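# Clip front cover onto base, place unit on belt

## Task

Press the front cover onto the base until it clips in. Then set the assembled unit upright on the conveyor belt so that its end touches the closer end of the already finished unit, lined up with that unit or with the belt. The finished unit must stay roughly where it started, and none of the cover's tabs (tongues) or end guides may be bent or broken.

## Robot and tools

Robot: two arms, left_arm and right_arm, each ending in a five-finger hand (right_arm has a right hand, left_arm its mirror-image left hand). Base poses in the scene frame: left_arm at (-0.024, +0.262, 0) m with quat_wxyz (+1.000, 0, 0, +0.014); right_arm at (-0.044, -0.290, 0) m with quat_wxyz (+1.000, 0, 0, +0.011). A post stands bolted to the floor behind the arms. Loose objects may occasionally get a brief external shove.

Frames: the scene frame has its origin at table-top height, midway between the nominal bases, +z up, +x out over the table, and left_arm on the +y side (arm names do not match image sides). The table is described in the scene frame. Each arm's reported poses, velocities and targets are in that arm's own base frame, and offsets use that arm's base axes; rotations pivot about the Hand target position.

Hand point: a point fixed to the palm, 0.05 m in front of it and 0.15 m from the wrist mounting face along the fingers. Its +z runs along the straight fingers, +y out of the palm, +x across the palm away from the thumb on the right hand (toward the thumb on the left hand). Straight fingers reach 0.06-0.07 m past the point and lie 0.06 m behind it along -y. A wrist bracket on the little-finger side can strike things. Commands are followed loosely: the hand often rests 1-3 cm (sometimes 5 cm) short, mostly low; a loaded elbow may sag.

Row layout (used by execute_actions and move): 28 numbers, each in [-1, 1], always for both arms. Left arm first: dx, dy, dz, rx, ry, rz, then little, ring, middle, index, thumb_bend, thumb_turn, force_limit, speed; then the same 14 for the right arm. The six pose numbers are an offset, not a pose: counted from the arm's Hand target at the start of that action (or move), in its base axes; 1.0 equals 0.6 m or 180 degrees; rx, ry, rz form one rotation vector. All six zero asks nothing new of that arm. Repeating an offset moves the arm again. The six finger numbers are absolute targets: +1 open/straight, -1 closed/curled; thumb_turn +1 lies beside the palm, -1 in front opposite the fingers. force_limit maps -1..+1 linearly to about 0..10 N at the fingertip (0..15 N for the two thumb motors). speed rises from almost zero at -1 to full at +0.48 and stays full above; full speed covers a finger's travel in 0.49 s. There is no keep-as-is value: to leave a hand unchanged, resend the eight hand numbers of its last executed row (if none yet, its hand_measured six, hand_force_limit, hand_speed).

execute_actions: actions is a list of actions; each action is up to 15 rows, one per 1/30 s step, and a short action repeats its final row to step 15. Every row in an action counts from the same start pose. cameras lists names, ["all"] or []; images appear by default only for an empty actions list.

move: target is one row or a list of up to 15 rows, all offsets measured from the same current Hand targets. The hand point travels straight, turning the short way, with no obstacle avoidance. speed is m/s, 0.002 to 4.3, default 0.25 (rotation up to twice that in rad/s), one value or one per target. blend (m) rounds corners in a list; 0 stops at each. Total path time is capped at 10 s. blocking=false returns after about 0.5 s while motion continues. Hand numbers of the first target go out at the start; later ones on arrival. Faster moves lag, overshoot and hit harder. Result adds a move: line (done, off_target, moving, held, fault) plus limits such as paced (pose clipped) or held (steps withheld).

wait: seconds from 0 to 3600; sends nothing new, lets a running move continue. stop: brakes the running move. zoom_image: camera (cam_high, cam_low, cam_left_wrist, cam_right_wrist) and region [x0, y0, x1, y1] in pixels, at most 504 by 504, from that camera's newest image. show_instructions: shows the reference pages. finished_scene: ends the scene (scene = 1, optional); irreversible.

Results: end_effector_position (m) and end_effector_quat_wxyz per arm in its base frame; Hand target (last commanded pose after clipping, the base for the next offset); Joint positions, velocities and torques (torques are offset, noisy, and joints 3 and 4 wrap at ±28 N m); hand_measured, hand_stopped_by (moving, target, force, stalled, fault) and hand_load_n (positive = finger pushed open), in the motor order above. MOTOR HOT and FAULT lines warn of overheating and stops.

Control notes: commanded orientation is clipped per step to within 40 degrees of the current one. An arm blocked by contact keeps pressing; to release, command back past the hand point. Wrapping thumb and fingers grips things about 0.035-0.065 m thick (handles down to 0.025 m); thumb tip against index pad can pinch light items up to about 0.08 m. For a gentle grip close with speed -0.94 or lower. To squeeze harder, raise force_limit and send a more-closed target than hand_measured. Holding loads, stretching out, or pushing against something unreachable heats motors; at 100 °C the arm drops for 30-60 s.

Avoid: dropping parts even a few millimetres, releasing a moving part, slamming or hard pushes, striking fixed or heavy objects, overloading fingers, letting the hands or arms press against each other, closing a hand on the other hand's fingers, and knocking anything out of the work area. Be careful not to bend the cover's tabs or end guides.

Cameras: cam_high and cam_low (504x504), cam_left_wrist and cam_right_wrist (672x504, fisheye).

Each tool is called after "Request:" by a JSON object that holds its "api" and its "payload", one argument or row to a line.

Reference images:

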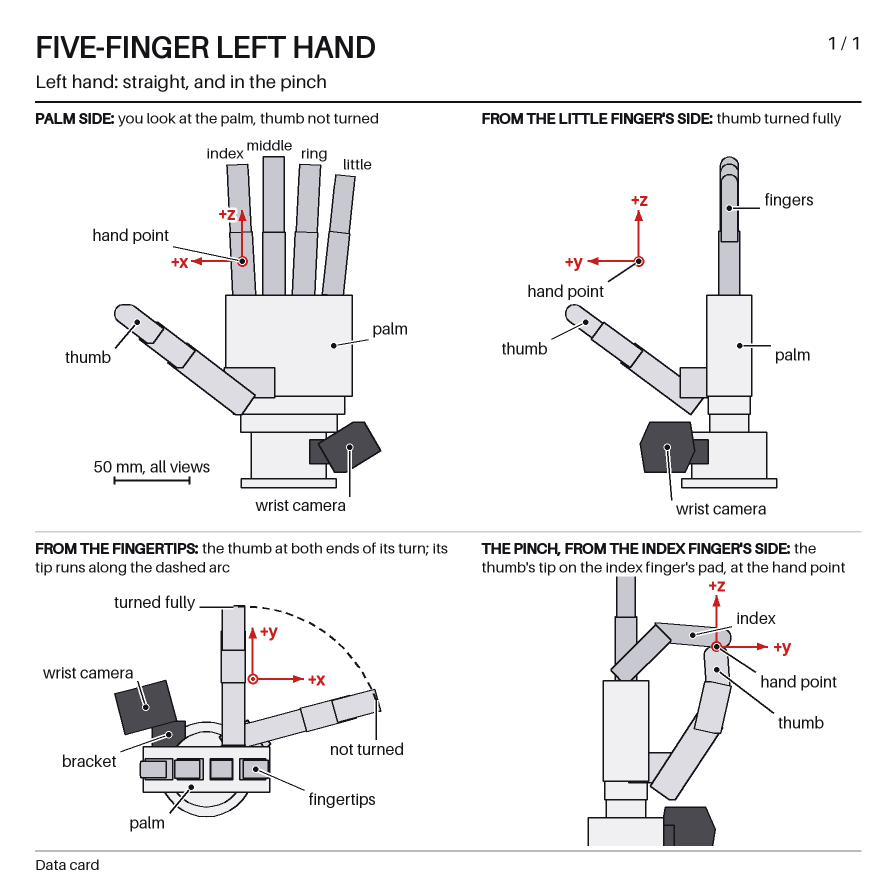

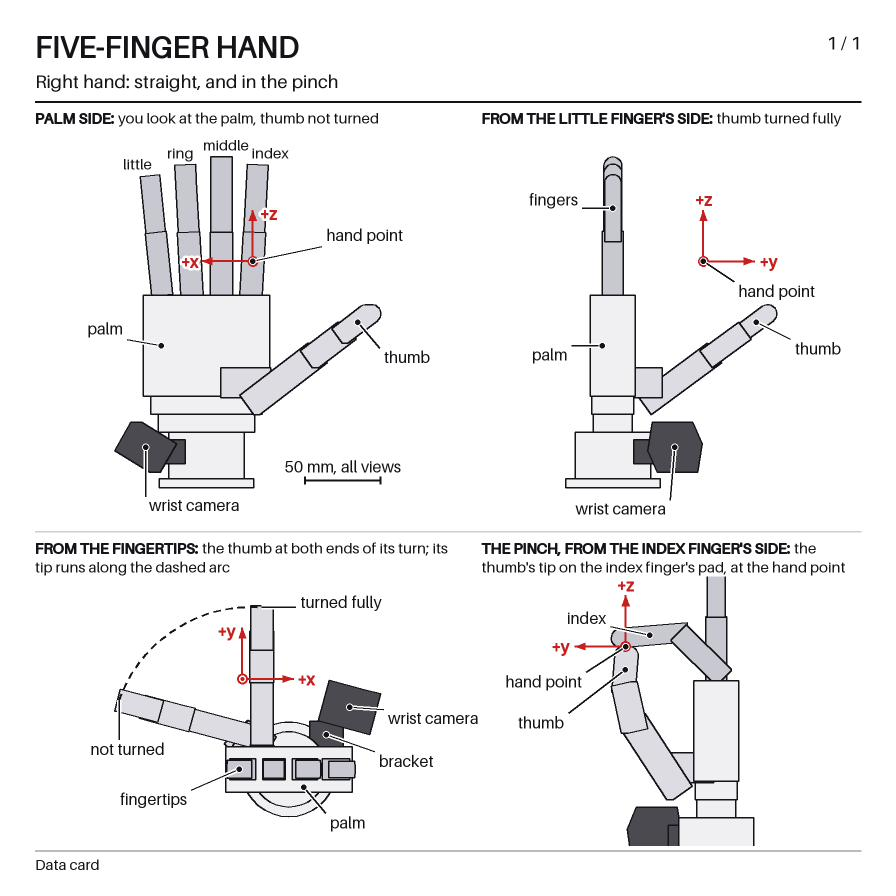

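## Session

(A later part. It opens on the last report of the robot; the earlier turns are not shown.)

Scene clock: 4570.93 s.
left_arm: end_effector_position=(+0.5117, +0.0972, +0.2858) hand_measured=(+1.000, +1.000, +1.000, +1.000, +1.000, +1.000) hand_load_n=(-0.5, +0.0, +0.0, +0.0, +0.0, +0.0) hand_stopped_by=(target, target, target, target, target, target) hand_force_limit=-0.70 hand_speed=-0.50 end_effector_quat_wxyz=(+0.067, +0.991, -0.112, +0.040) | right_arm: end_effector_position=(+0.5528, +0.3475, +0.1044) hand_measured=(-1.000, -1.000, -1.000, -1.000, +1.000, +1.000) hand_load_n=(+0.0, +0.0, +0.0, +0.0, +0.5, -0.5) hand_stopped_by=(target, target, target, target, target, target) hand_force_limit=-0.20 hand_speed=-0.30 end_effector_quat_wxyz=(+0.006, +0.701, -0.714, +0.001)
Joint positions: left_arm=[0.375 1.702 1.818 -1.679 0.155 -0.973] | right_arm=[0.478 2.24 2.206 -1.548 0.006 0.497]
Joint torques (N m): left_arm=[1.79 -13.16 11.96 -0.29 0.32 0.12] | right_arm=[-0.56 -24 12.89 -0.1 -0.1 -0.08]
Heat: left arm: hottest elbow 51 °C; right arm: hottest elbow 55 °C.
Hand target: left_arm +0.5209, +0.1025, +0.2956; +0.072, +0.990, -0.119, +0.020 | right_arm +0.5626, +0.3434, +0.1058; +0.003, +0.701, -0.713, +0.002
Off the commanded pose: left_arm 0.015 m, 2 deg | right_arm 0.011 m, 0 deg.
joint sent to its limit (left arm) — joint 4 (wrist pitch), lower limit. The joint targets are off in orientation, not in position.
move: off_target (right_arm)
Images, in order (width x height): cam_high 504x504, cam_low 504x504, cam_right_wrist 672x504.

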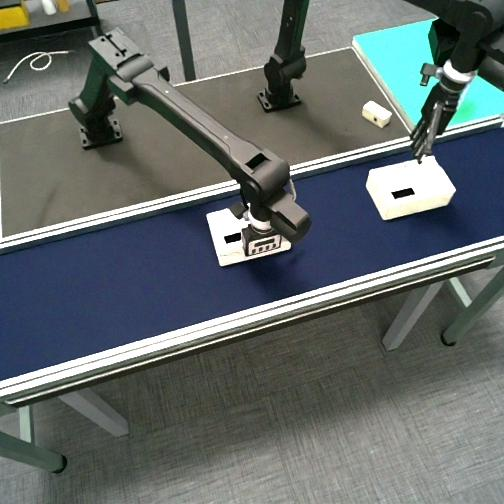

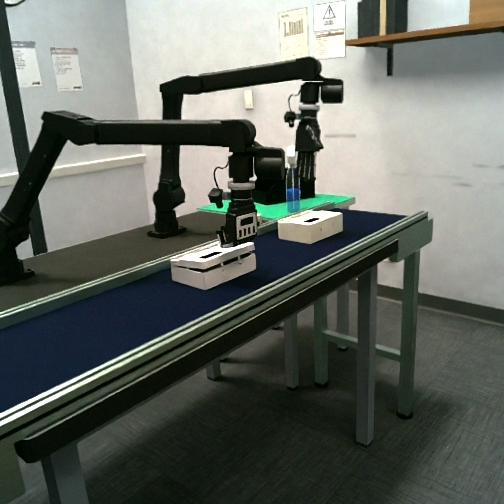

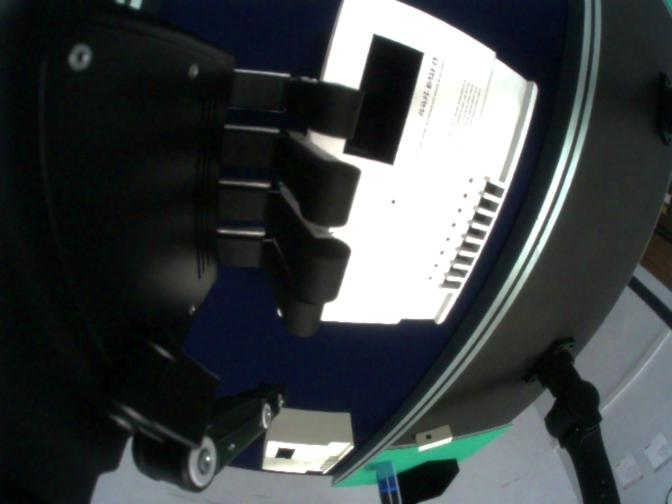

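Request:
{"api": "move", "payload": {
  "target": [0,0,0,0,0,0,1,1,1,1,1,1,-0.7,-0.5,-0.046,0,0,0,0,0,-1,-1,-1,-1,1,1,-0.2,-0.3],
  "speed": 0.06,
  "cameras": ["cam_low","cam_high","cam_right_wrist"]
}}

Request:
{"api": "zoom_image", "payload": {
  "camera": "cam_low",
  "region": [210, 230, 260, 280]
}}

Scene clock: 4595.77 s.
left_arm: end_effector_position=(+0.5117, +0.0972, +0.2858) hand_measured=(+1.000, +1.000, +1.000, +1.000, +1.000, +1.000) hand_load_n=(+0.0, +0.0, +0.0, +0.0, +0.0, +0.0) hand_stopped_by=(target, target, target, target, target, target) hand_force_limit=-0.70 hand_speed=-0.50 end_effector_quat_wxyz=(+0.067, +0.991, -0.112, +0.040) | right_arm: end_effector_position=(+0.5369, +0.3393, +0.1088) hand_measured=(-1.000, -1.000, -1.000, -1.000, +1.000, +1.000) hand_load_n=(+0.0, +0.0, +0.0, +0.0, +0.0, +0.0) hand_stopped_by=(target, target, target, target, target, target) hand_force_limit=-0.20 hand_speed=-0.30 end_effector_quat_wxyz=(+0.004, +0.701, -0.714, +0.002)
Joint positions: left_arm=[0.375 1.702 1.818 -1.679 0.155 -0.973] | right_arm=[0.478 2.171 2.099 -1.505 0.006 0.497]
Joint torques (N m): left_arm=[1.73 -13.22 11.95 -0.29 0.32 0.11] | right_arm=[1.08 -24.94 8.87 0.76 -0.11 0.12]
Heat: left arm: hottest elbow 52 °C; right arm: hottest elbow 55 °C.
Hand target: left_arm +0.5209, +0.1025, +0.2956; +0.072, +0.990, -0.119, +0.020 | right_arm +0.5349, +0.3434, +0.1058; +0.003, +0.701, -0.713, +0.002
Off the commanded pose: left_arm 0.015 m, 2 deg | right_arm 0.005 m, 0 deg.
joint sent to its limit (left arm) — joint 4 (wrist pitch), lower limit. The joint targets are off in orientation, not in position.
move: done
Images, in order (width x height): cam_high 504x504, cam_low 504x504, cam_right_wrist 672x504.

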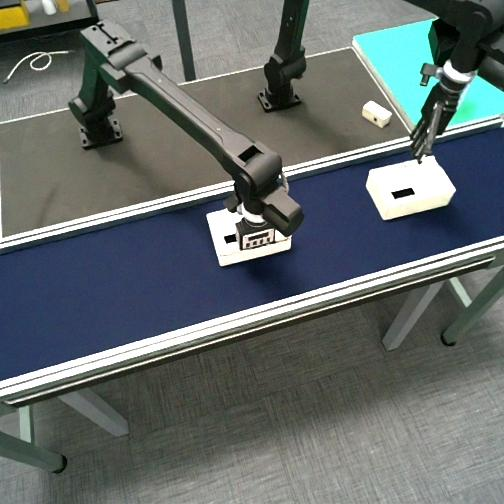

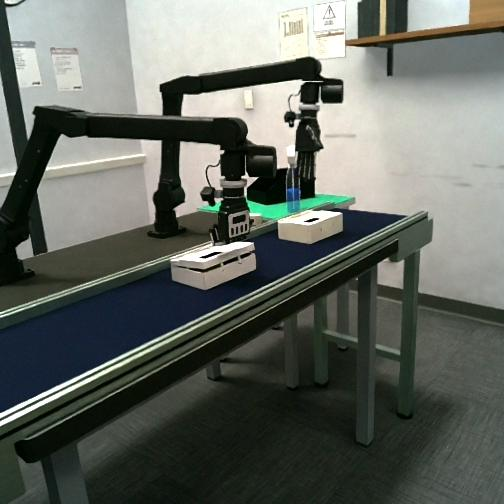

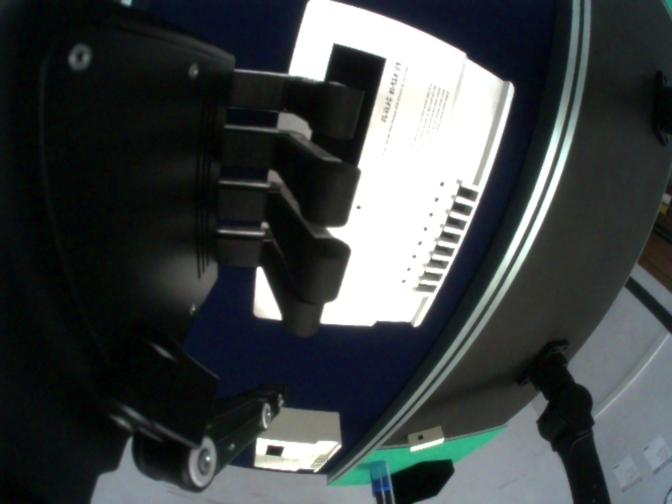

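Scaled by 10.080.

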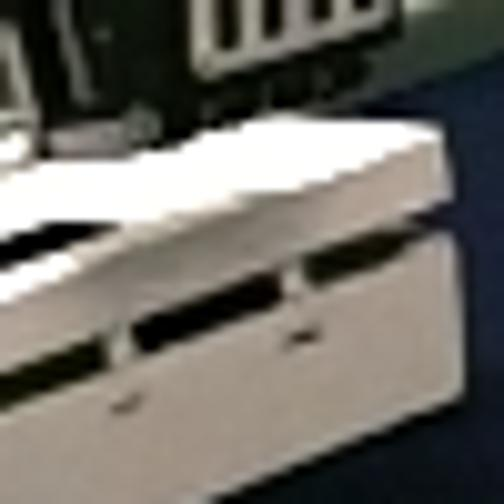

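Request:
{"api": "move", "payload": {
  "target": [0,0,0,0,0,0,1,1,1,1,1,1,-0.7,-0.5,0.01,0.01,-0.045,0,0,0,-1,-1,-1,-1,1,1,-0.2,-0.3],
  "speed": 0.04,
  "cameras": ["cam_low","cam_high","cam_right_wrist"]
}}

Request:
{"api": "zoom_image", "payload": {
  "camera": "cam_low",
  "region": [210, 230, 260, 280]
}}

Scene clock: 4607.27 s.
left_arm: end_effector_position=(+0.5117, +0.0972, +0.2858) hand_measured=(+1.000, +1.000, +1.000, +1.000, +1.000, +1.000) hand_load_n=(+0.0, +0.0, +0.0, +0.0, +0.0, +0.0) hand_stopped_by=(target, target, target, target, target, target) hand_force_limit=-0.70 hand_speed=-0.50 end_effector_quat_wxyz=(+0.067, +0.991, -0.112, +0.040) | right_arm: end_effector_position=(+0.5445, +0.3432, +0.1030) hand_measured=(-1.000, -1.000, -1.000, -1.000, +1.000, +1.000) hand_load_n=(+0.0, +0.5, +0.0, +0.0, +0.0, +0.0) hand_stopped_by=(target, target, target, target, target, target) hand_force_limit=-0.20 hand_speed=-0.30 end_effector_quat_wxyz=(-0.012, +0.700, -0.714, +0.007)
Joint positions: left_arm=[0.375 1.702 1.818 -1.679 0.155 -0.973] | right_arm=[0.478 2.171 2.087 -1.459 0.006 0.497]
Joint torques (N m): left_arm=[1.67 -13.1 11.95 -0.31 0.32 0.12] | right_arm=[1.38 -21.66 8.99 0.83 -0.09 0.16]
Heat: left arm: hottest elbow 52 °C; right arm: hottest elbow 55 °C.
Hand target: left_arm +0.5209, +0.1025, +0.2956; +0.072, +0.990, -0.119, +0.020 | right_arm +0.5410, +0.3494, +0.0788; +0.003, +0.701, -0.713, +0.002
Off the commanded pose: left_arm 0.015 m, 2 deg | right_arm 0.025 m, 2 deg.
joint sent to its limit (left arm) — joint 4 (wrist pitch), lower limit. The joint targets are off in orientation, not in position.
move: off_target (right_arm)
Images, in order (width x height): cam_high 504x504, cam_low 504x504, cam_right_wrist 672x504.

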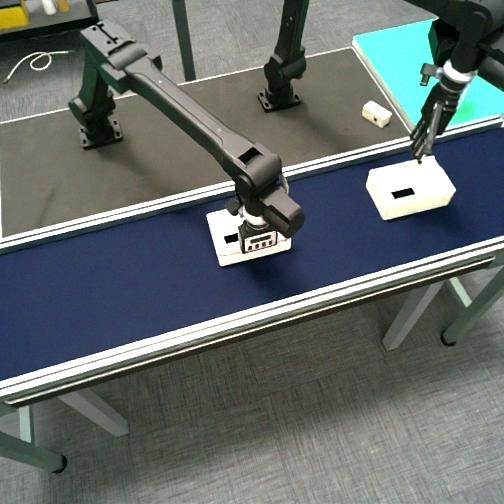

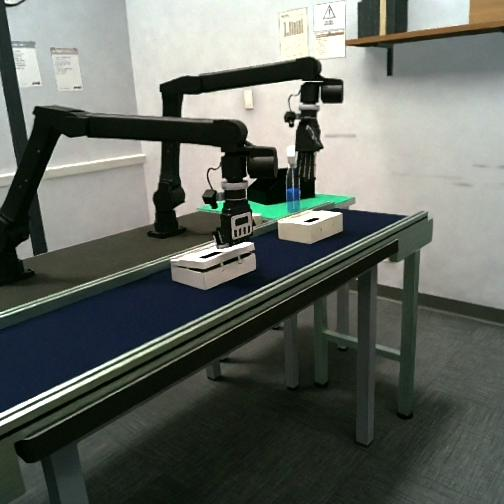

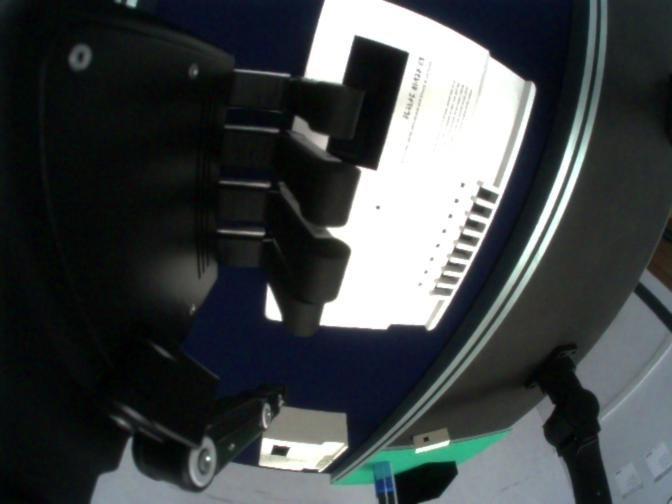

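Scaled by 10.080.

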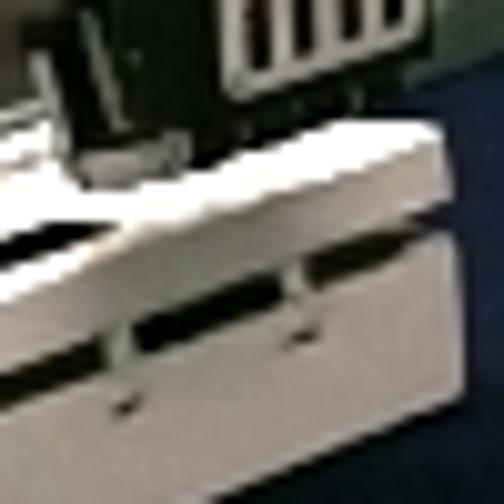

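Request:
{"api": "move", "payload": {
  "target": [0,0,0,0,0,0,1,1,1,1,1,1,-0.7,-0.5,-0.004,0,-0.018,0,0,0,-1,-1,-1,-1,1,1,-0.2,-0.3],
  "speed": 0.04,
  "cameras": ["cam_low","cam_right_wrist"]
}}

Request:
{"api": "zoom_image", "payload": {
  "camera": "cam_low",
  "region": [210, 230, 260, 280]
}}

Scene clock: 4617.10 s.
left_arm: end_effector_position=(+0.5117, +0.0972, +0.2858) hand_measured=(+1.000, +1.000, +1.000, +1.000, +1.000, +1.000) hand_load_n=(+0.0, +0.0, +0.0, +0.0, +0.0, +0.0) hand_stopped_by=(target, target, target, target, target, target) hand_force_limit=-0.70 hand_speed=-0.50 end_effector_quat_wxyz=(+0.067, +0.991, -0.112, +0.040) | right_arm: end_effector_position=(+0.5425, +0.3422, +0.0896) hand_measured=(-1.000, -1.000, -1.000, -1.000, +1.000, +1.000) hand_load_n=(+0.0, +0.0, +0.0, +0.0, +0.0, +0.0) hand_stopped_by=(target, target, target, target, target, target) hand_force_limit=-0.20 hand_speed=-0.30 end_effector_quat_wxyz=(-0.010, +0.700, -0.714, +0.006)
Joint positions: left_arm=[0.375 1.702 1.818 -1.679 0.155 -0.973] | right_arm=[0.478 2.172 2.053 -1.429 0.006 0.497]
Joint torques (N m): left_arm=[1.79 -13.16 11.93 -0.31 0.31 0.11] | right_arm=[1.55 -22.18 9.21 0.83 -0.1 0.17]
Heat: left arm: hottest elbow 52 °C; right arm: hottest elbow 55 °C.
Hand target: left_arm +0.5209, +0.1025, +0.2956; +0.072, +0.990, -0.119, +0.020 | right_arm +0.5385, +0.3494, +0.0680; +0.003, +0.701, -0.713, +0.002
Off the commanded pose: left_arm 0.015 m, 2 deg | right_arm 0.023 m, 2 deg.
joint sent to its limit (left arm) — joint 4 (wrist pitch), lower limit. The joint targets are off in orientation, not in position.
move: off_target (right_arm)

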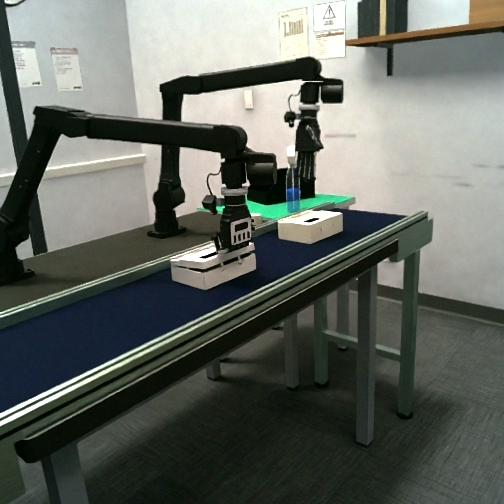

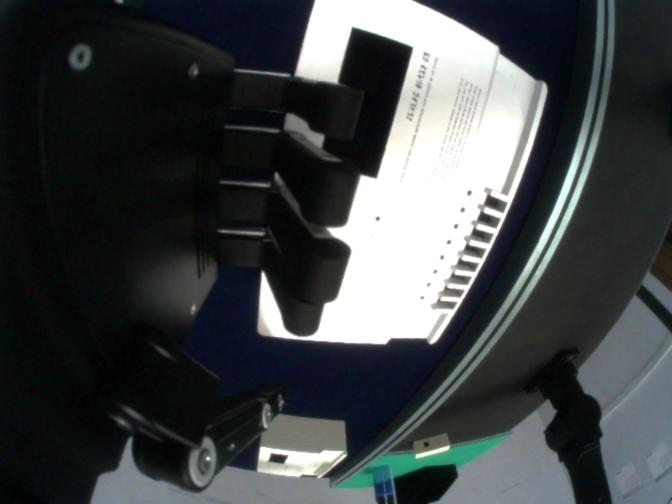

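Scaled by 10.080.

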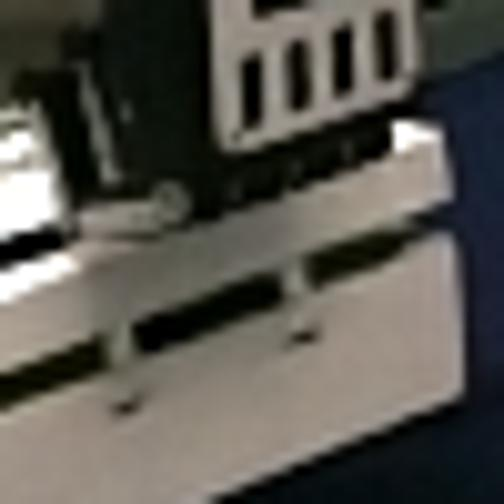

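Request:
{"api": "execute_actions", "payload": {
  "actions": [
    [[0,0,0,0,0,0,1,1,1,1,1,1,-0.7,-0.5,-0.004,0,-0.01,0,0,0,-1,-1,-1,-1,1,1,-0.2,-0.3]]
  ],
  "cameras": ["cam_low"]
}}

Request:
{"api": "zoom_image", "payload": {
  "camera": "cam_low",
  "region": [210, 230, 260, 280]
}}

Scene clock: 4633.37 s.
left_arm: end_effector_position=(+0.5117, +0.0972, +0.2858) hand_measured=(+1.000, +1.000, +1.000, +1.000, +1.000, +1.000) hand_load_n=(+0.0, +0.0, +0.0, +0.0, +0.0, +0.0) hand_stopped_by=(target, target, target, target, target, target) hand_force_limit=-0.70 hand_speed=-0.50 end_effector_quat_wxyz=(+0.067, +0.991, -0.112, +0.040) | right_arm: end_effector_position=(+0.5432, +0.3426, +0.0855) hand_measured=(-1.000, -1.000, -1.000, -1.000, +1.000, +1.000) hand_load_n=(+0.0, +0.0, +0.5, +0.0, +0.0, +0.0) hand_stopped_by=(target, target, target, target, target, target) hand_force_limit=-0.20 hand_speed=-0.30 end_effector_quat_wxyz=(-0.012, +0.700, -0.714, +0.007)
Joint positions: left_arm=[0.375 1.702 1.818 -1.679 0.155 -0.973] | right_arm=[0.478 2.171 2.041 -1.413 0.006 0.497]
Joint torques (N m): left_arm=[1.79 -13.22 11.97 -0.28 0.32 0.12] | right_arm=[1.67 -22.42 8.2 0.92 -0.09 0.19]
Heat: left arm: hottest elbow 52 °C; right arm: hottest elbow 56 °C.
Hand target: left_arm +0.5209, +0.1025, +0.2956; +0.072, +0.990, -0.119, +0.020 | right_arm +0.5361, +0.3494, +0.0619; +0.003, +0.701, -0.713, +0.002
Off the commanded pose: left_arm 0.015 m, 2 deg | right_arm 0.025 m, 2 deg.
joint sent to its limit (left arm) — joint 4 (wrist pitch), lower limit. The joint targets are off in orientation, not in position.
Step readings (end_effector_position of left_arm | right_arm):
0: (+0.5117, +0.0972, +0.2858) | (+0.5425, +0.3422, +0.0896)
1: (+0.5117, +0.0972, +0.2858) | (+0.5426, +0.3422, +0.0883)
2: (+0.5117, +0.0972, +0.2858) | (+0.5427, +0.3423, +0.0867)
4: (+0.5117, +0.0972, +0.2858) | (+0.5427, +0.3423, +0.0855)
8: (+0.5117, +0.0972, +0.2858) | (+0.5432, +0.3426, +0.0855)
15: (+0.5117, +0.0972, +0.2858) | (+0.5432, +0.3426, +0.0855)

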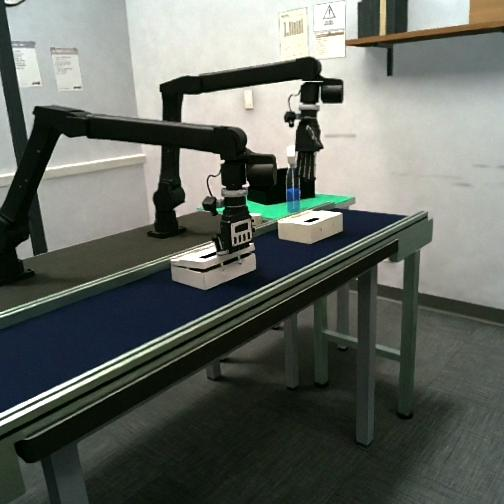

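Scaled by 10.080.

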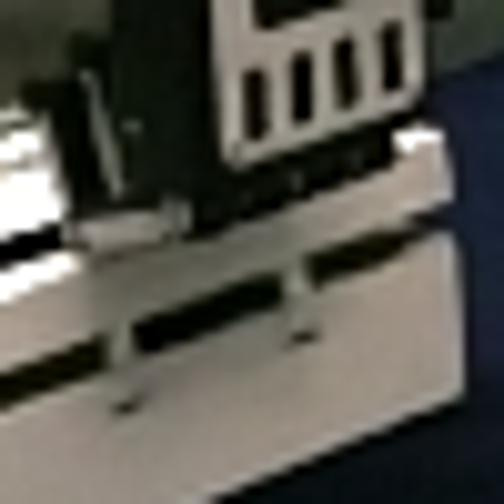

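Request:
{"api": "execute_actions", "payload": {
  "actions": [
    [[0,0,0,0,0,0,1,1,1,1,1,1,-0.7,-0.5,-0.004,0,-0.01,0,0,0,-1,-1,-1,-1,1,1,-0.2,-0.3]]
  ],
  "cameras": ["cam_low"]
}}

Request:
{"api": "zoom_image", "payload": {
  "camera": "cam_low",
  "region": [210, 230, 260, 280]
}}

Scene clock: 4640.93 s.
left_arm: end_effector_position=(+0.5117, +0.0972, +0.2858) hand_measured=(+1.000, +1.000, +1.000, +1.000, +1.000, +1.000) hand_load_n=(+0.5, +0.0, +0.0, +0.0, +0.0, +0.0) hand_stopped_by=(target, target, target, target, target, target) hand_force_limit=-0.70 hand_speed=-0.50 end_effector_quat_wxyz=(+0.067, +0.991, -0.112, +0.040) | right_arm: end_effector_position=(+0.5429, +0.3425, +0.0846) hand_measured=(-1.000, -1.000, -1.000, -1.000, +1.000, +1.000) hand_load_n=(+0.0, +0.0, +0.0, +0.0, +0.0, +0.0) hand_stopped_by=(target, target, target, target, target, target) hand_force_limit=-0.20 hand_speed=-0.30 end_effector_quat_wxyz=(-0.016, +0.700, -0.714, +0.008)
Joint positions: left_arm=[0.375 1.702 1.818 -1.679 0.155 -0.973] | right_arm=[0.478 2.163 2.026 -1.397 0.006 0.498]
Joint torques (N m): left_arm=[1.73 -13.22 11.95 -0.27 0.32 0.11] | right_arm=[1.85 -21.6 7.57 1.06 -0.09 0.2]
Heat: left arm: hottest elbow 52 °C; right arm: hottest elbow 55 °C.
Hand target: left_arm +0.5209, +0.1025, +0.2956; +0.072, +0.990, -0.119, +0.020 | right_arm +0.5338, +0.3494, +0.0560; +0.003, +0.701, -0.713, +0.002
Off the commanded pose: left_arm 0.015 m, 2 deg | right_arm 0.031 m, 2 deg.
joint sent to its limit (left arm) — joint 4 (wrist pitch), lower limit. The joint targets are off in orientation, not in position.
Step readings (end_effector_position of left_arm | right_arm):
0: (+0.5117, +0.0972, +0.2858) | (+0.5432, +0.3426, +0.0855)
1: (+0.5117, +0.0972, +0.2858) | (+0.5430, +0.3425, +0.0843)
2: (+0.5117, +0.0972, +0.2858) | (+0.5430, +0.3425, +0.0847)
4: (+0.5117, +0.0972, +0.2858) | (+0.5429, +0.3424, +0.0848)
8: (+0.5117, +0.0972, +0.2858) | (+0.5429, +0.3425, +0.0846)
15: (+0.5117, +0.0972, +0.2858) | (+0.5429, +0.3425, +0.0846)

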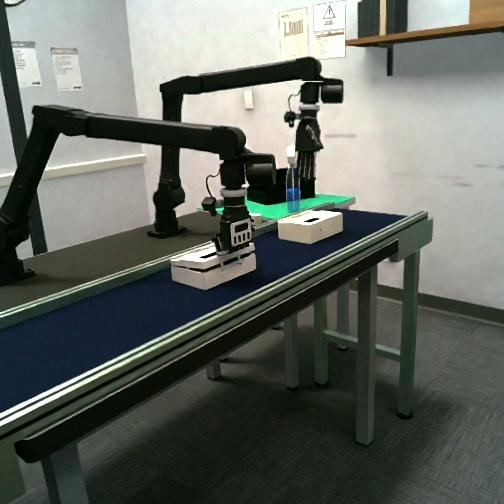

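Scaled by 10.080.

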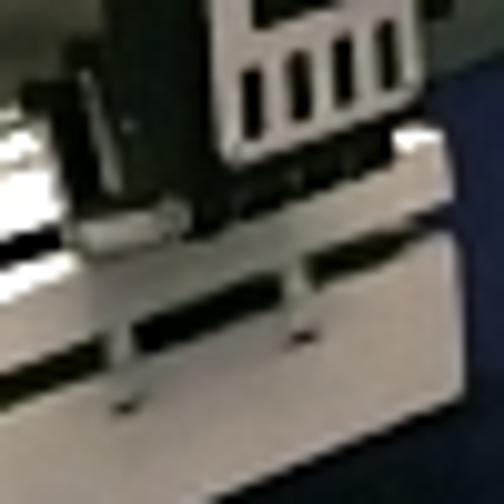

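Request:
{"api": "execute_actions", "payload": {
  "actions": [
    [[0,0,0,0,0,0,1,1,1,1,1,1,-0.7,-0.5,0.006,0,-0.015,0,0,0,-1,-1,-1,-1,1,1,-0.2,-0.3]]
  ],
  "cameras": ["cam_low"]
}}

Request:
{"api": "zoom_image", "payload": {
  "camera": "cam_low",
  "region": [210, 230, 260, 280]
}}

Scene clock: 4650.20 s.
left_arm: end_effector_position=(+0.5117, +0.0972, +0.2858) hand_measured=(+1.000, +1.000, +1.000, +1.000, +1.000, +1.000) hand_load_n=(+0.0, +0.0, +0.0, +0.0, +0.0, +0.0) hand_stopped_by=(target, target, target, target, target, target) hand_force_limit=-0.70 hand_speed=-0.50 end_effector_quat_wxyz=(+0.067, +0.991, -0.112, +0.040) | right_arm: end_effector_position=(+0.5433, +0.3427, +0.0843) hand_measured=(-1.000, -1.000, -1.000, -1.000, +1.000, +1.000) hand_load_n=(+0.0, +0.0, +0.0, +0.0, +0.0, +0.0) hand_stopped_by=(target, target, target, target, target, target) hand_force_limit=-0.20 hand_speed=-0.30 end_effector_quat_wxyz=(-0.017, +0.700, -0.714, +0.009)
Joint positions: left_arm=[0.375 1.702 1.818 -1.679 0.155 -0.973] | right_arm=[0.478 2.163 2.025 -1.395 0.006 0.498]
Joint velocities: left_arm=[0.005 -0.005 -0.007 0.002 0.095 -0.154] | right_arm=[within noise]
Joint torques (N m): left_arm=[1.79 -13.1 11.96 -0.29 0.32 0.12] | right_arm=[1.61 -20.48 7.6 1.52 -0.09 0.17]
Heat: left arm: hottest elbow 52 °C; right arm: hottest elbow 54 °C.
Hand target: left_arm +0.5209, +0.1025, +0.2956; +0.072, +0.990, -0.119, +0.020 | right_arm +0.5374, +0.3494, +0.0471; +0.003, +0.701, -0.713, +0.002
Off the commanded pose: left_arm 0.015 m, 2 deg | right_arm 0.038 m, 2 deg.
joint sent to its limit (left arm) — joint 4 (wrist pitch), lower limit. The joint targets are off in orientation, not in position.
Step readings (end_effector_position of left_arm | right_arm):
0: (+0.5117, +0.0972, +0.2858) | (+0.5429, +0.3425, +0.0846)
1: (+0.5117, +0.0972, +0.2858) | (+0.5432, +0.3426, +0.0846)
2: (+0.5117, +0.0972, +0.2858) | (+0.5433, +0.3427, +0.0843)
4: (+0.5117, +0.0972, +0.2858) | (+0.5433, +0.3427, +0.0843)
8: (+0.5117, +0.0972, +0.2858) | (+0.5433, +0.3427, +0.0843)
15: (+0.5117, +0.0972, +0.2858) | (+0.5433, +0.3427, +0.0843)

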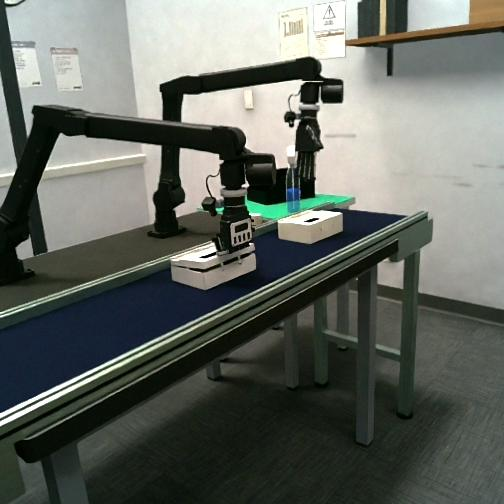

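Scaled by 10.080.

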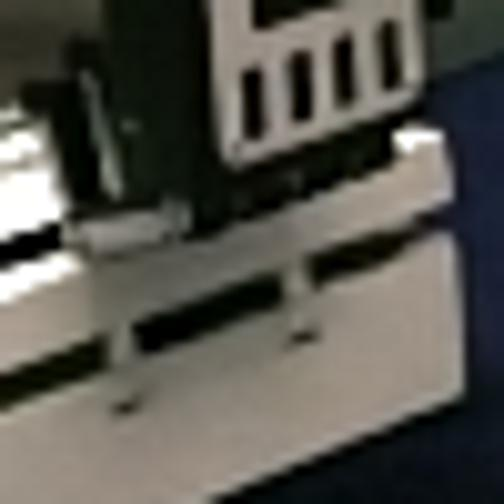

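Request:
{"api": "execute_actions", "payload": {
  "actions": [
    [[0,0,0,0,0,0,1,1,1,1,1,1,-0.7,-0.5,0.002,0,-0.025,0,0,0,-1,-1,-1,-1,1,1,-0.2,-0.3]]
  ],
  "cameras": ["cam_low"]
}}

Request:
{"api": "zoom_image", "payload": {
  "camera": "cam_low",
  "region": [165, 220, 265, 295]
}}

Scene clock: 4655.47 s.
left_arm: end_effector_position=(+0.5117, +0.0972, +0.2858) hand_measured=(+1.000, +1.000, +1.000, +1.000, +1.000, +1.000) hand_load_n=(+0.0, +0.0, +0.0, +0.0, -0.5, +0.0) hand_stopped_by=(target, target, target, target, target, target) hand_force_limit=-0.70 hand_speed=-0.50 end_effector_quat_wxyz=(+0.067, +0.991, -0.112, +0.040) | right_arm: end_effector_position=(+0.5436, +0.3428, +0.0835) hand_measured=(-1.000, -1.000, -1.000, -1.000, +1.000, +1.000) hand_load_n=(+0.0, +0.0, +0.0, +0.0, +0.0, +0.0) hand_stopped_by=(target, target, target, target, target, target) hand_force_limit=-0.20 hand_speed=-0.30 end_effector_quat_wxyz=(-0.023, +0.700, -0.714, +0.010)
Joint positions: left_arm=[0.375 1.702 1.818 -1.679 0.155 -0.973] | right_arm=[0.478 2.154 2.008 -1.374 0.006 0.498]
Joint torques (N m): left_arm=[1.85 -13.27 11.93 -0.28 0.32 0.12] | right_arm=[1.55 -18.78 7.1 2.02 -0.08 0.16]
Heat: left arm: hottest elbow 52 °C; right arm: hottest elbow 54 °C.
Hand target: left_arm +0.5209, +0.1025, +0.2956; +0.072, +0.990, -0.119, +0.020 | right_arm +0.5386, +0.3494, +0.0321; +0.003, +0.701, -0.713, +0.002
Off the commanded pose: left_arm 0.015 m, 2 deg | right_arm 0.052 m, 3 deg.
joint sent to its limit (left arm) — joint 4 (wrist pitch), lower limit. The joint targets are off in orientation, not in position.
Step readings (end_effector_position of left_arm | right_arm):
0: (+0.5117, +0.0972, +0.2858) | (+0.5433, +0.3427, +0.0843)
1: (+0.5117, +0.0972, +0.2858) | (+0.5434, +0.3427, +0.0830)
2: (+0.5117, +0.0972, +0.2858) | (+0.5434, +0.3427, +0.0835)
4: (+0.5117, +0.0972, +0.2858) | (+0.5436, +0.3428, +0.0836)
8: (+0.5117, +0.0972, +0.2858) | (+0.5436, +0.3428, +0.0835)
15: (+0.5117, +0.0972, +0.2858) | (+0.5436, +0.3428, +0.0835)

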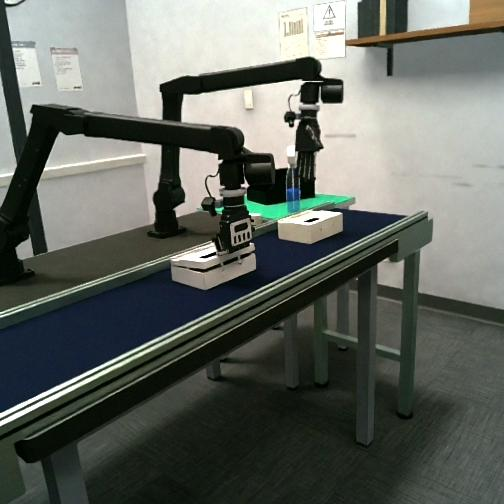

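Scaled by 5.040.

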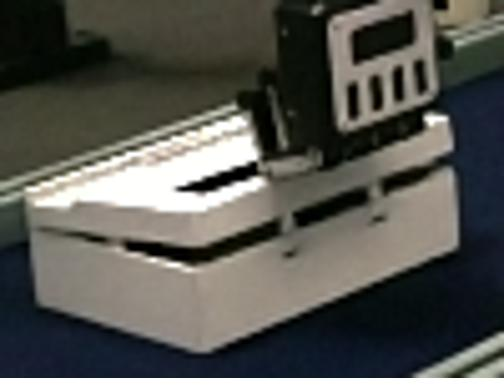

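Request:
{"api": "execute_actions", "payload": {
  "actions": [
    [[0,0,0,0,0,0,1,1,1,1,1,1,-0.7,-0.5,0.0,0,-0.03,0,0,0,-1,-1,-1,-1,1,1,-0.2,-0.3]]
  ],
  "cameras": ["cam_low"]
}}

Request:
{"api": "zoom_image", "payload": {
  "camera": "cam_low",
  "region": [165, 220, 265, 295]
}}

Scene clock: 4665.60 s.
left_arm: end_effector_position=(+0.5117, +0.0972, +0.2858) hand_measured=(+1.000, +1.000, +1.000, +1.000, +1.000, +1.000) hand_load_n=(+0.0, +0.0, +0.0, +0.0, +0.0, +0.0) hand_stopped_by=(target, target, target, target, target, target) hand_force_limit=-0.70 hand_speed=-0.50 end_effector_quat_wxyz=(+0.067, +0.991, -0.112, +0.040) | right_arm: end_effector_position=(+0.5448, +0.3431, +0.0826) hand_measured=(-1.000, -1.000, -1.000, -1.000, +1.000, +1.000) hand_load_n=(+0.0, +0.0, +0.0, +0.0, +0.0, +0.0) hand_stopped_by=(target, target, target, target, target, target) hand_force_limit=-0.20 hand_speed=-0.30 end_effector_quat_wxyz=(-0.034, +0.699, -0.714, +0.014)
Joint positions: left_arm=[0.375 1.702 1.818 -1.679 0.155 -0.973] | right_arm=[0.478 2.139 1.981 -1.34 0.008 0.498]
Joint torques (N m): left_arm=[1.85 -13.16 11.93 -0.29 0.32 0.12] | right_arm=[1.49 -16.73 6.5 2.3 -0.13 0.16]
Heat: left arm: hottest elbow 52 °C; right arm: hottest elbow 54 °C.
Hand target: left_arm +0.5209, +0.1025, +0.2956; +0.072, +0.990, -0.119, +0.020 | right_arm +0.5385, +0.3494, +0.0141; +0.003, +0.701, -0.713, +0.002
Off the commanded pose: left_arm 0.015 m, 2 deg | right_arm 0.069 m, 4 deg.
joint sent to its limit (left arm) — joint 4 (wrist pitch), lower limit. The joint targets are off in orientation, not in position.
Step readings (end_effector_position of left_arm | right_arm):
0: (+0.5117, +0.0972, +0.2858) | (+0.5436, +0.3428, +0.0835)
1: (+0.5117, +0.0972, +0.2858) | (+0.5437, +0.3428, +0.0816)
2: (+0.5117, +0.0972, +0.2858) | (+0.5442, +0.3429, +0.0828)
4: (+0.5117, +0.0972, +0.2858) | (+0.5448, +0.3432, +0.0827)
8: (+0.5117, +0.0972, +0.2858) | (+0.5448, +0.3431, +0.0826)
15: (+0.5117, +0.0972, +0.2858) | (+0.5448, +0.3431, +0.0826)

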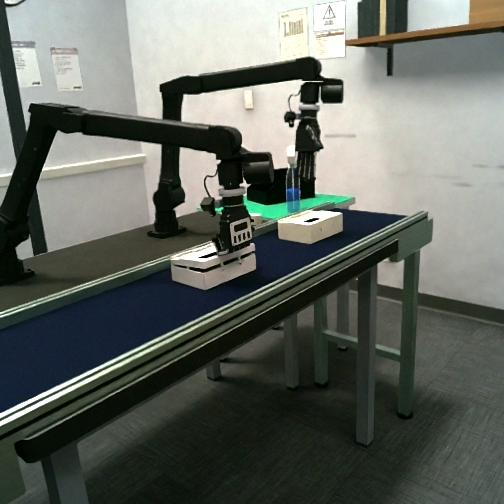

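Scaled by 5.040.

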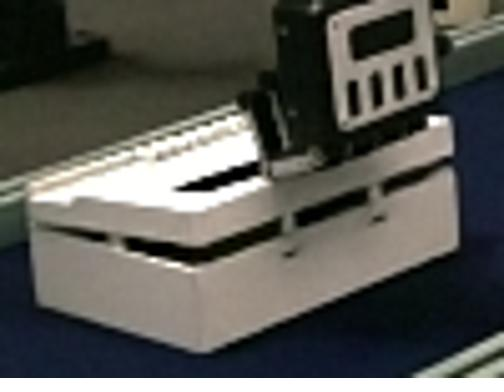

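Request:
{"api": "zoom_image", "payload": {
  "camera": "cam_low",
  "region": [165, 245, 215, 295]
}}

Request:
{"api": "wait", "payload": {
  "seconds": 0.1,
  "cameras": ["cam_high"]
}}

Request:
{"api": "zoom_image", "payload": {
  "camera": "cam_high",
  "region": [200, 190, 320, 280]
}}

Scaled by 10.080.

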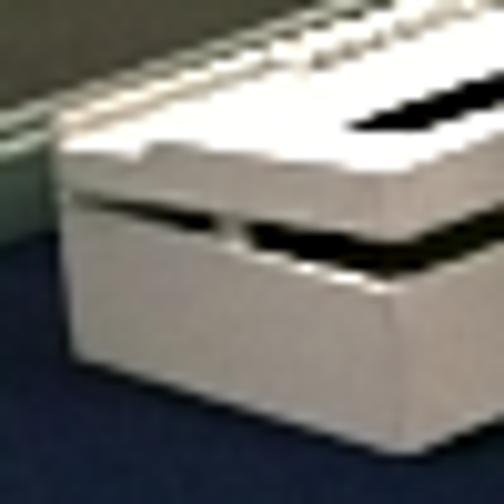

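Scene clock: 4672.40 s.
left_arm: end_effector_position=(+0.5117, +0.0972, +0.2858) hand_measured=(+1.000, +1.000, +1.000, +1.000, +1.000, +1.000) hand_load_n=(+0.0, +0.0, +0.0, +0.0, +0.0, +0.0) hand_stopped_by=(target, target, target, target, target, target) hand_force_limit=-0.70 hand_speed=-0.50 end_effector_quat_wxyz=(+0.067, +0.991, -0.112, +0.040) | right_arm: end_effector_position=(+0.5448, +0.3431, +0.0826) hand_measured=(-1.000, -1.000, -1.000, -1.000, +1.000, +1.000) hand_load_n=(+0.0, +0.0, +0.0, +0.0, +0.0, -0.5) hand_stopped_by=(target, target, target, target, target, target) hand_force_limit=-0.20 hand_speed=-0.30 end_effector_quat_wxyz=(-0.034, +0.699, -0.714, +0.014)
Joint positions: left_arm=[0.375 1.702 1.818 -1.679 0.155 -0.973] | right_arm=[0.478 2.139 1.981 -1.34 0.008 0.498]
Joint torques (N m): left_arm=[1.73 -13.16 11.96 -0.28 0.32 0.12] | right_arm=[1.49 -16.67 6.5 2.3 -0.13 0.16]
Heat: left arm: hottest elbow 52 °C; right arm: hottest elbow 53 °C.
Hand target: left_arm +0.5209, +0.1025, +0.2956; +0.072, +0.990, -0.119, +0.020 | right_arm +0.5385, +0.3494, +0.0141; +0.003, +0.701, -0.713, +0.002
Off the commanded pose: left_arm 0.015 m, 2 deg | right_arm 0.069 m, 4 deg.
wait: 0.10 s; at rest from the start

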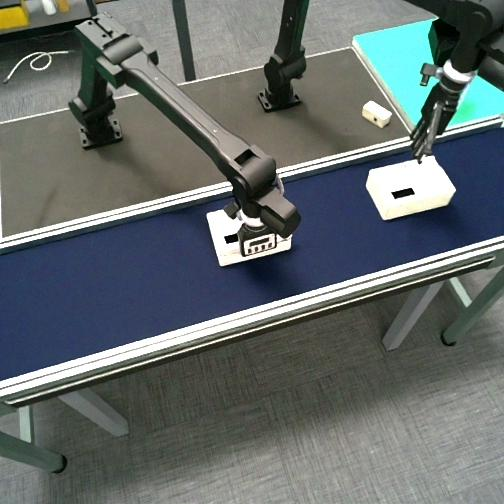

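Scaled by 4.200.

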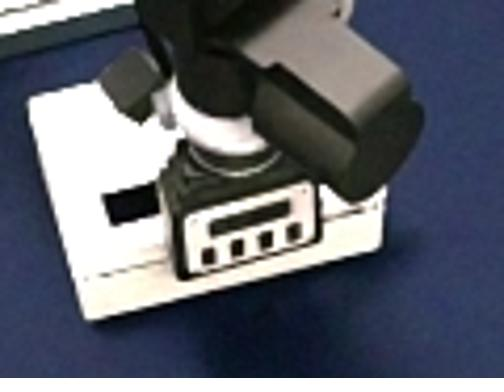

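Request:
{"api": "execute_actions", "payload": {
  "actions": [
    [[0,0,0,0,0,0,1,1,1,1,1,1,-0.7,-0.5,0.0,0,-0.03,0,0,0,-1,-1,-1,-1,1,1,-0.2,-0.3]]
  ],
  "cameras": ["cam_low"]
}}

Request:
{"api": "zoom_image", "payload": {
  "camera": "cam_low",
  "region": [165, 220, 265, 295]
}}

Scene clock: 4679.83 s.
left_arm: end_effector_position=(+0.5117, +0.0972, +0.2858) hand_measured=(+1.000, +1.000, +1.000, +1.000, +1.000, +1.000) hand_load_n=(+0.0, +0.0, +0.0, +0.0, +0.0, +0.0) hand_stopped_by=(target, target, target, target, target, target) hand_force_limit=-0.70 hand_speed=-0.50 end_effector_quat_wxyz=(+0.067, +0.991, -0.112, +0.040) | right_arm: end_effector_position=(+0.5481, +0.3447, +0.0156) hand_measured=(-1.000, -1.000, -1.000, -1.000, +1.000, +1.000) hand_load_n=(+0.0, +0.0, +0.0, +0.0, +0.0, +0.0) hand_stopped_by=(target, target, target, target, target, target) hand_force_limit=-0.20 hand_speed=-0.30 end_effector_quat_wxyz=(-0.015, +0.699, -0.714, +0.009)
Joint positions: left_arm=[0.375 1.702 1.818 -1.679 0.155 -0.973] | right_arm=[0.478 2.227 1.952 -1.262 0.008 0.499]
Joint torques (N m): left_arm=[1.73 -13.04 11.93 -0.28 0.32 0.12] | right_arm=[1.44 -22.48 8.88 0.24 -0.17 0.14]
Heat: left arm: hottest elbow 52 °C; right arm: hottest elbow 53 °C.
Hand target: left_arm +0.5209, +0.1025, +0.2956; +0.072, +0.990, -0.119, +0.020 | right_arm +0.5385, +0.3494, -0.0040; +0.003, +0.701, -0.713, +0.002
Off the commanded pose: left_arm 0.015 m, 2 deg | right_arm 0.022 m, 2 deg.
joint sent to its limit (left arm) — joint 4 (wrist pitch), lower limit. The joint targets are off in orientation, not in position.
Step readings (end_effector_position of left_arm | right_arm):
0: (+0.5117, +0.0972, +0.2858) | (+0.5448, +0.3431, +0.0826)
1: (+0.5117, +0.0972, +0.2858) | (+0.5450, +0.3431, +0.0809)
2: (+0.5117, +0.0972, +0.2858) | (+0.5460, +0.3433, +0.0819)
4: (+0.5117, +0.0972, +0.2858) | (+0.5485, +0.3446, +0.0807)
8: (+0.5117, +0.0972, +0.2858) | (+0.5537, +0.3472, +0.0640)
15: (+0.5117, +0.0972, +0.2858) | (+0.5485, +0.3447, +0.0156)

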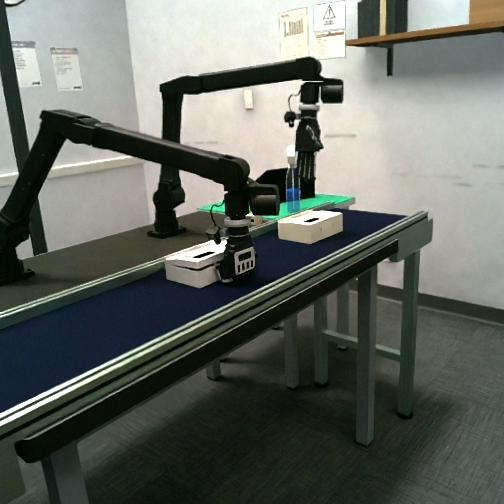

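Scaled by 5.040.

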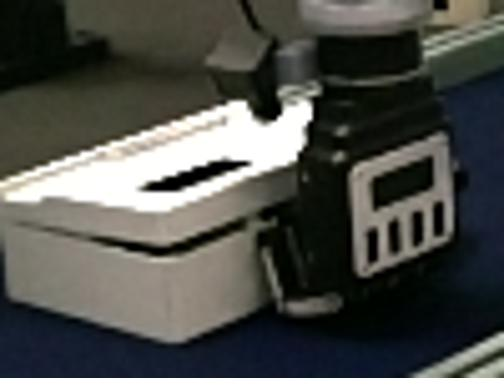

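Request:
{"api": "move", "payload": {
  "target": [
    [0,0,0,0,0,0,1,1,1,1,1,1,-0.7,-0.5,0.03,0,0.03,0,0,0,-1,-1,-1,-1,1,1,-0.2,-0.3],
    [0,0,0,0,0,0,1,1,1,1,1,1,-0.7,-0.5,0.03,0,0.26,0,0,0,-1,-1,-1,-1,1,1,-0.2,-0.3]
  ],
  "blend": 0.005,
  "speed": 0.06,
  "cameras": ["cam_low","cam_high","cam_right_wrist"]
}}

Request:
{"api": "zoom_image", "payload": {
  "camera": "cam_low",
  "region": [165, 220, 265, 295]
}}

Request:
{"api": "zoom_image", "payload": {
  "camera": "cam_high",
  "region": [200, 190, 320, 280]
}}

Scene clock: 4693.77 s.
left_arm: end_effector_position=(+0.5117, +0.0972, +0.2858) hand_measured=(+1.000, +1.000, +1.000, +1.000, +1.000, +1.000) hand_load_n=(+0.0, +0.0, +0.0, +0.0, +0.0, +0.0) hand_stopped_by=(target, target, target, target, target, target) hand_force_limit=-0.70 hand_speed=-0.50 end_effector_quat_wxyz=(+0.067, +0.991, -0.112, +0.040) | right_arm: end_effector_position=(+0.5518, +0.3466, +0.1426) hand_measured=(-1.000, -1.000, -1.000, -1.000, +1.000, +1.000) hand_load_n=(+0.0, +0.0, +0.0, +0.0, -0.5, +0.0) hand_stopped_by=(target, target, target, target, target, target) hand_force_limit=-0.20 hand_speed=-0.30 end_effector_quat_wxyz=(+0.012, +0.700, -0.714, +0.001)
Joint positions: left_arm=[0.375 1.702 1.818 -1.679 0.155 -0.973] | right_arm=[0.478 2.25 2.324 -1.667 0.008 0.499]
Joint torques (N m): left_arm=[1.73 -13.16 11.95 -0.31 0.32 0.11] | right_arm=[0.44 -24.88 12.75 -0.09 -0.18 0.02]
Heat: left arm: hottest elbow 52 °C; right arm: hottest elbow 54 °C.
Hand target: left_arm +0.5209, +0.1025, +0.2956; +0.072, +0.990, -0.119, +0.020 | right_arm +0.5565, +0.3494, +0.1519; +0.003, +0.701, -0.713, +0.002
Off the commanded pose: left_arm 0.015 m, 2 deg | right_arm 0.011 m, 1 deg.
joint sent to its limit (left arm) — joint 4 (wrist pitch), lower limit. The joint targets are off in orientation, not in position.
joint sent to its limit (right arm) — joint 4 (wrist pitch), lower limit. The joint targets still meet the commanded pose.
move: off_target (right_arm)
Images, in order (width x height): cam_high 504x504, cam_low 504x504, cam_right_wrist 672x504.

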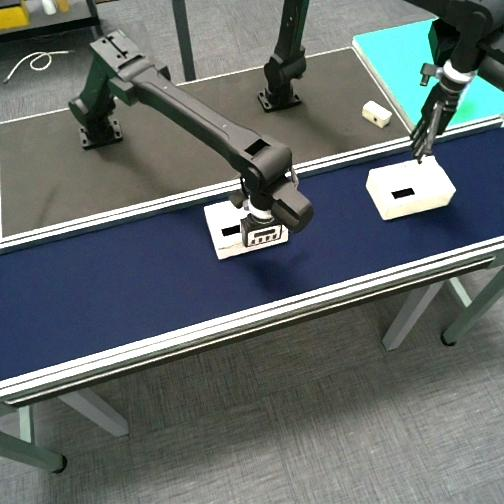

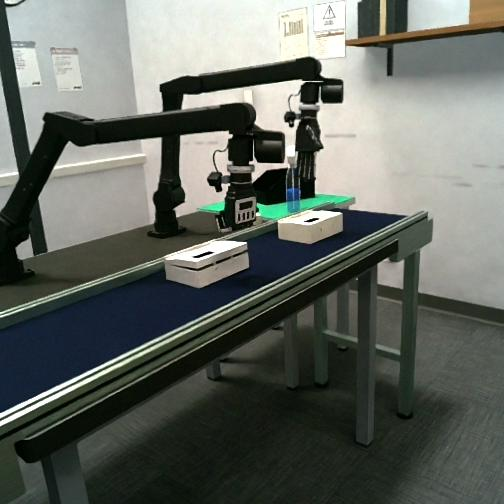

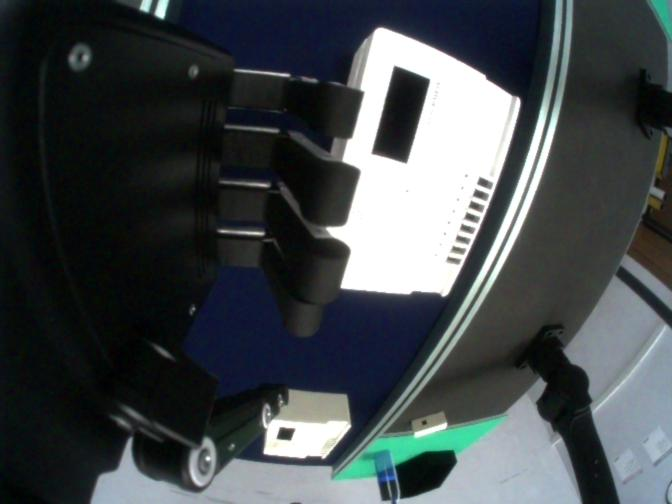

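Scaled by 5.040.

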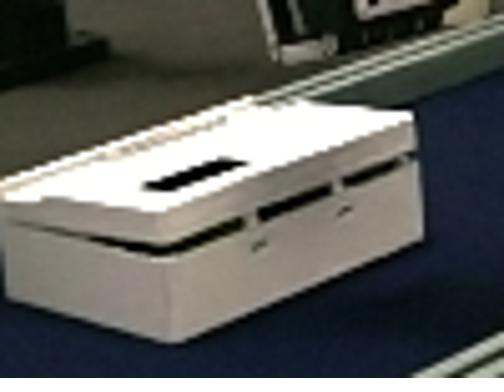

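Scaled by 4.200.

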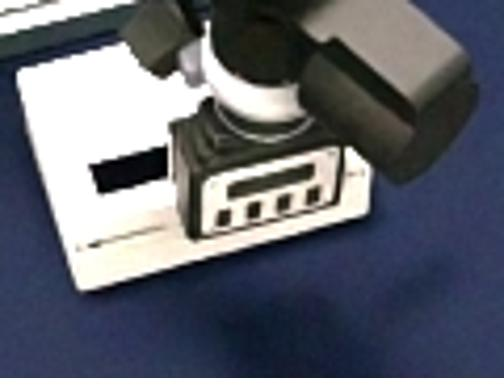

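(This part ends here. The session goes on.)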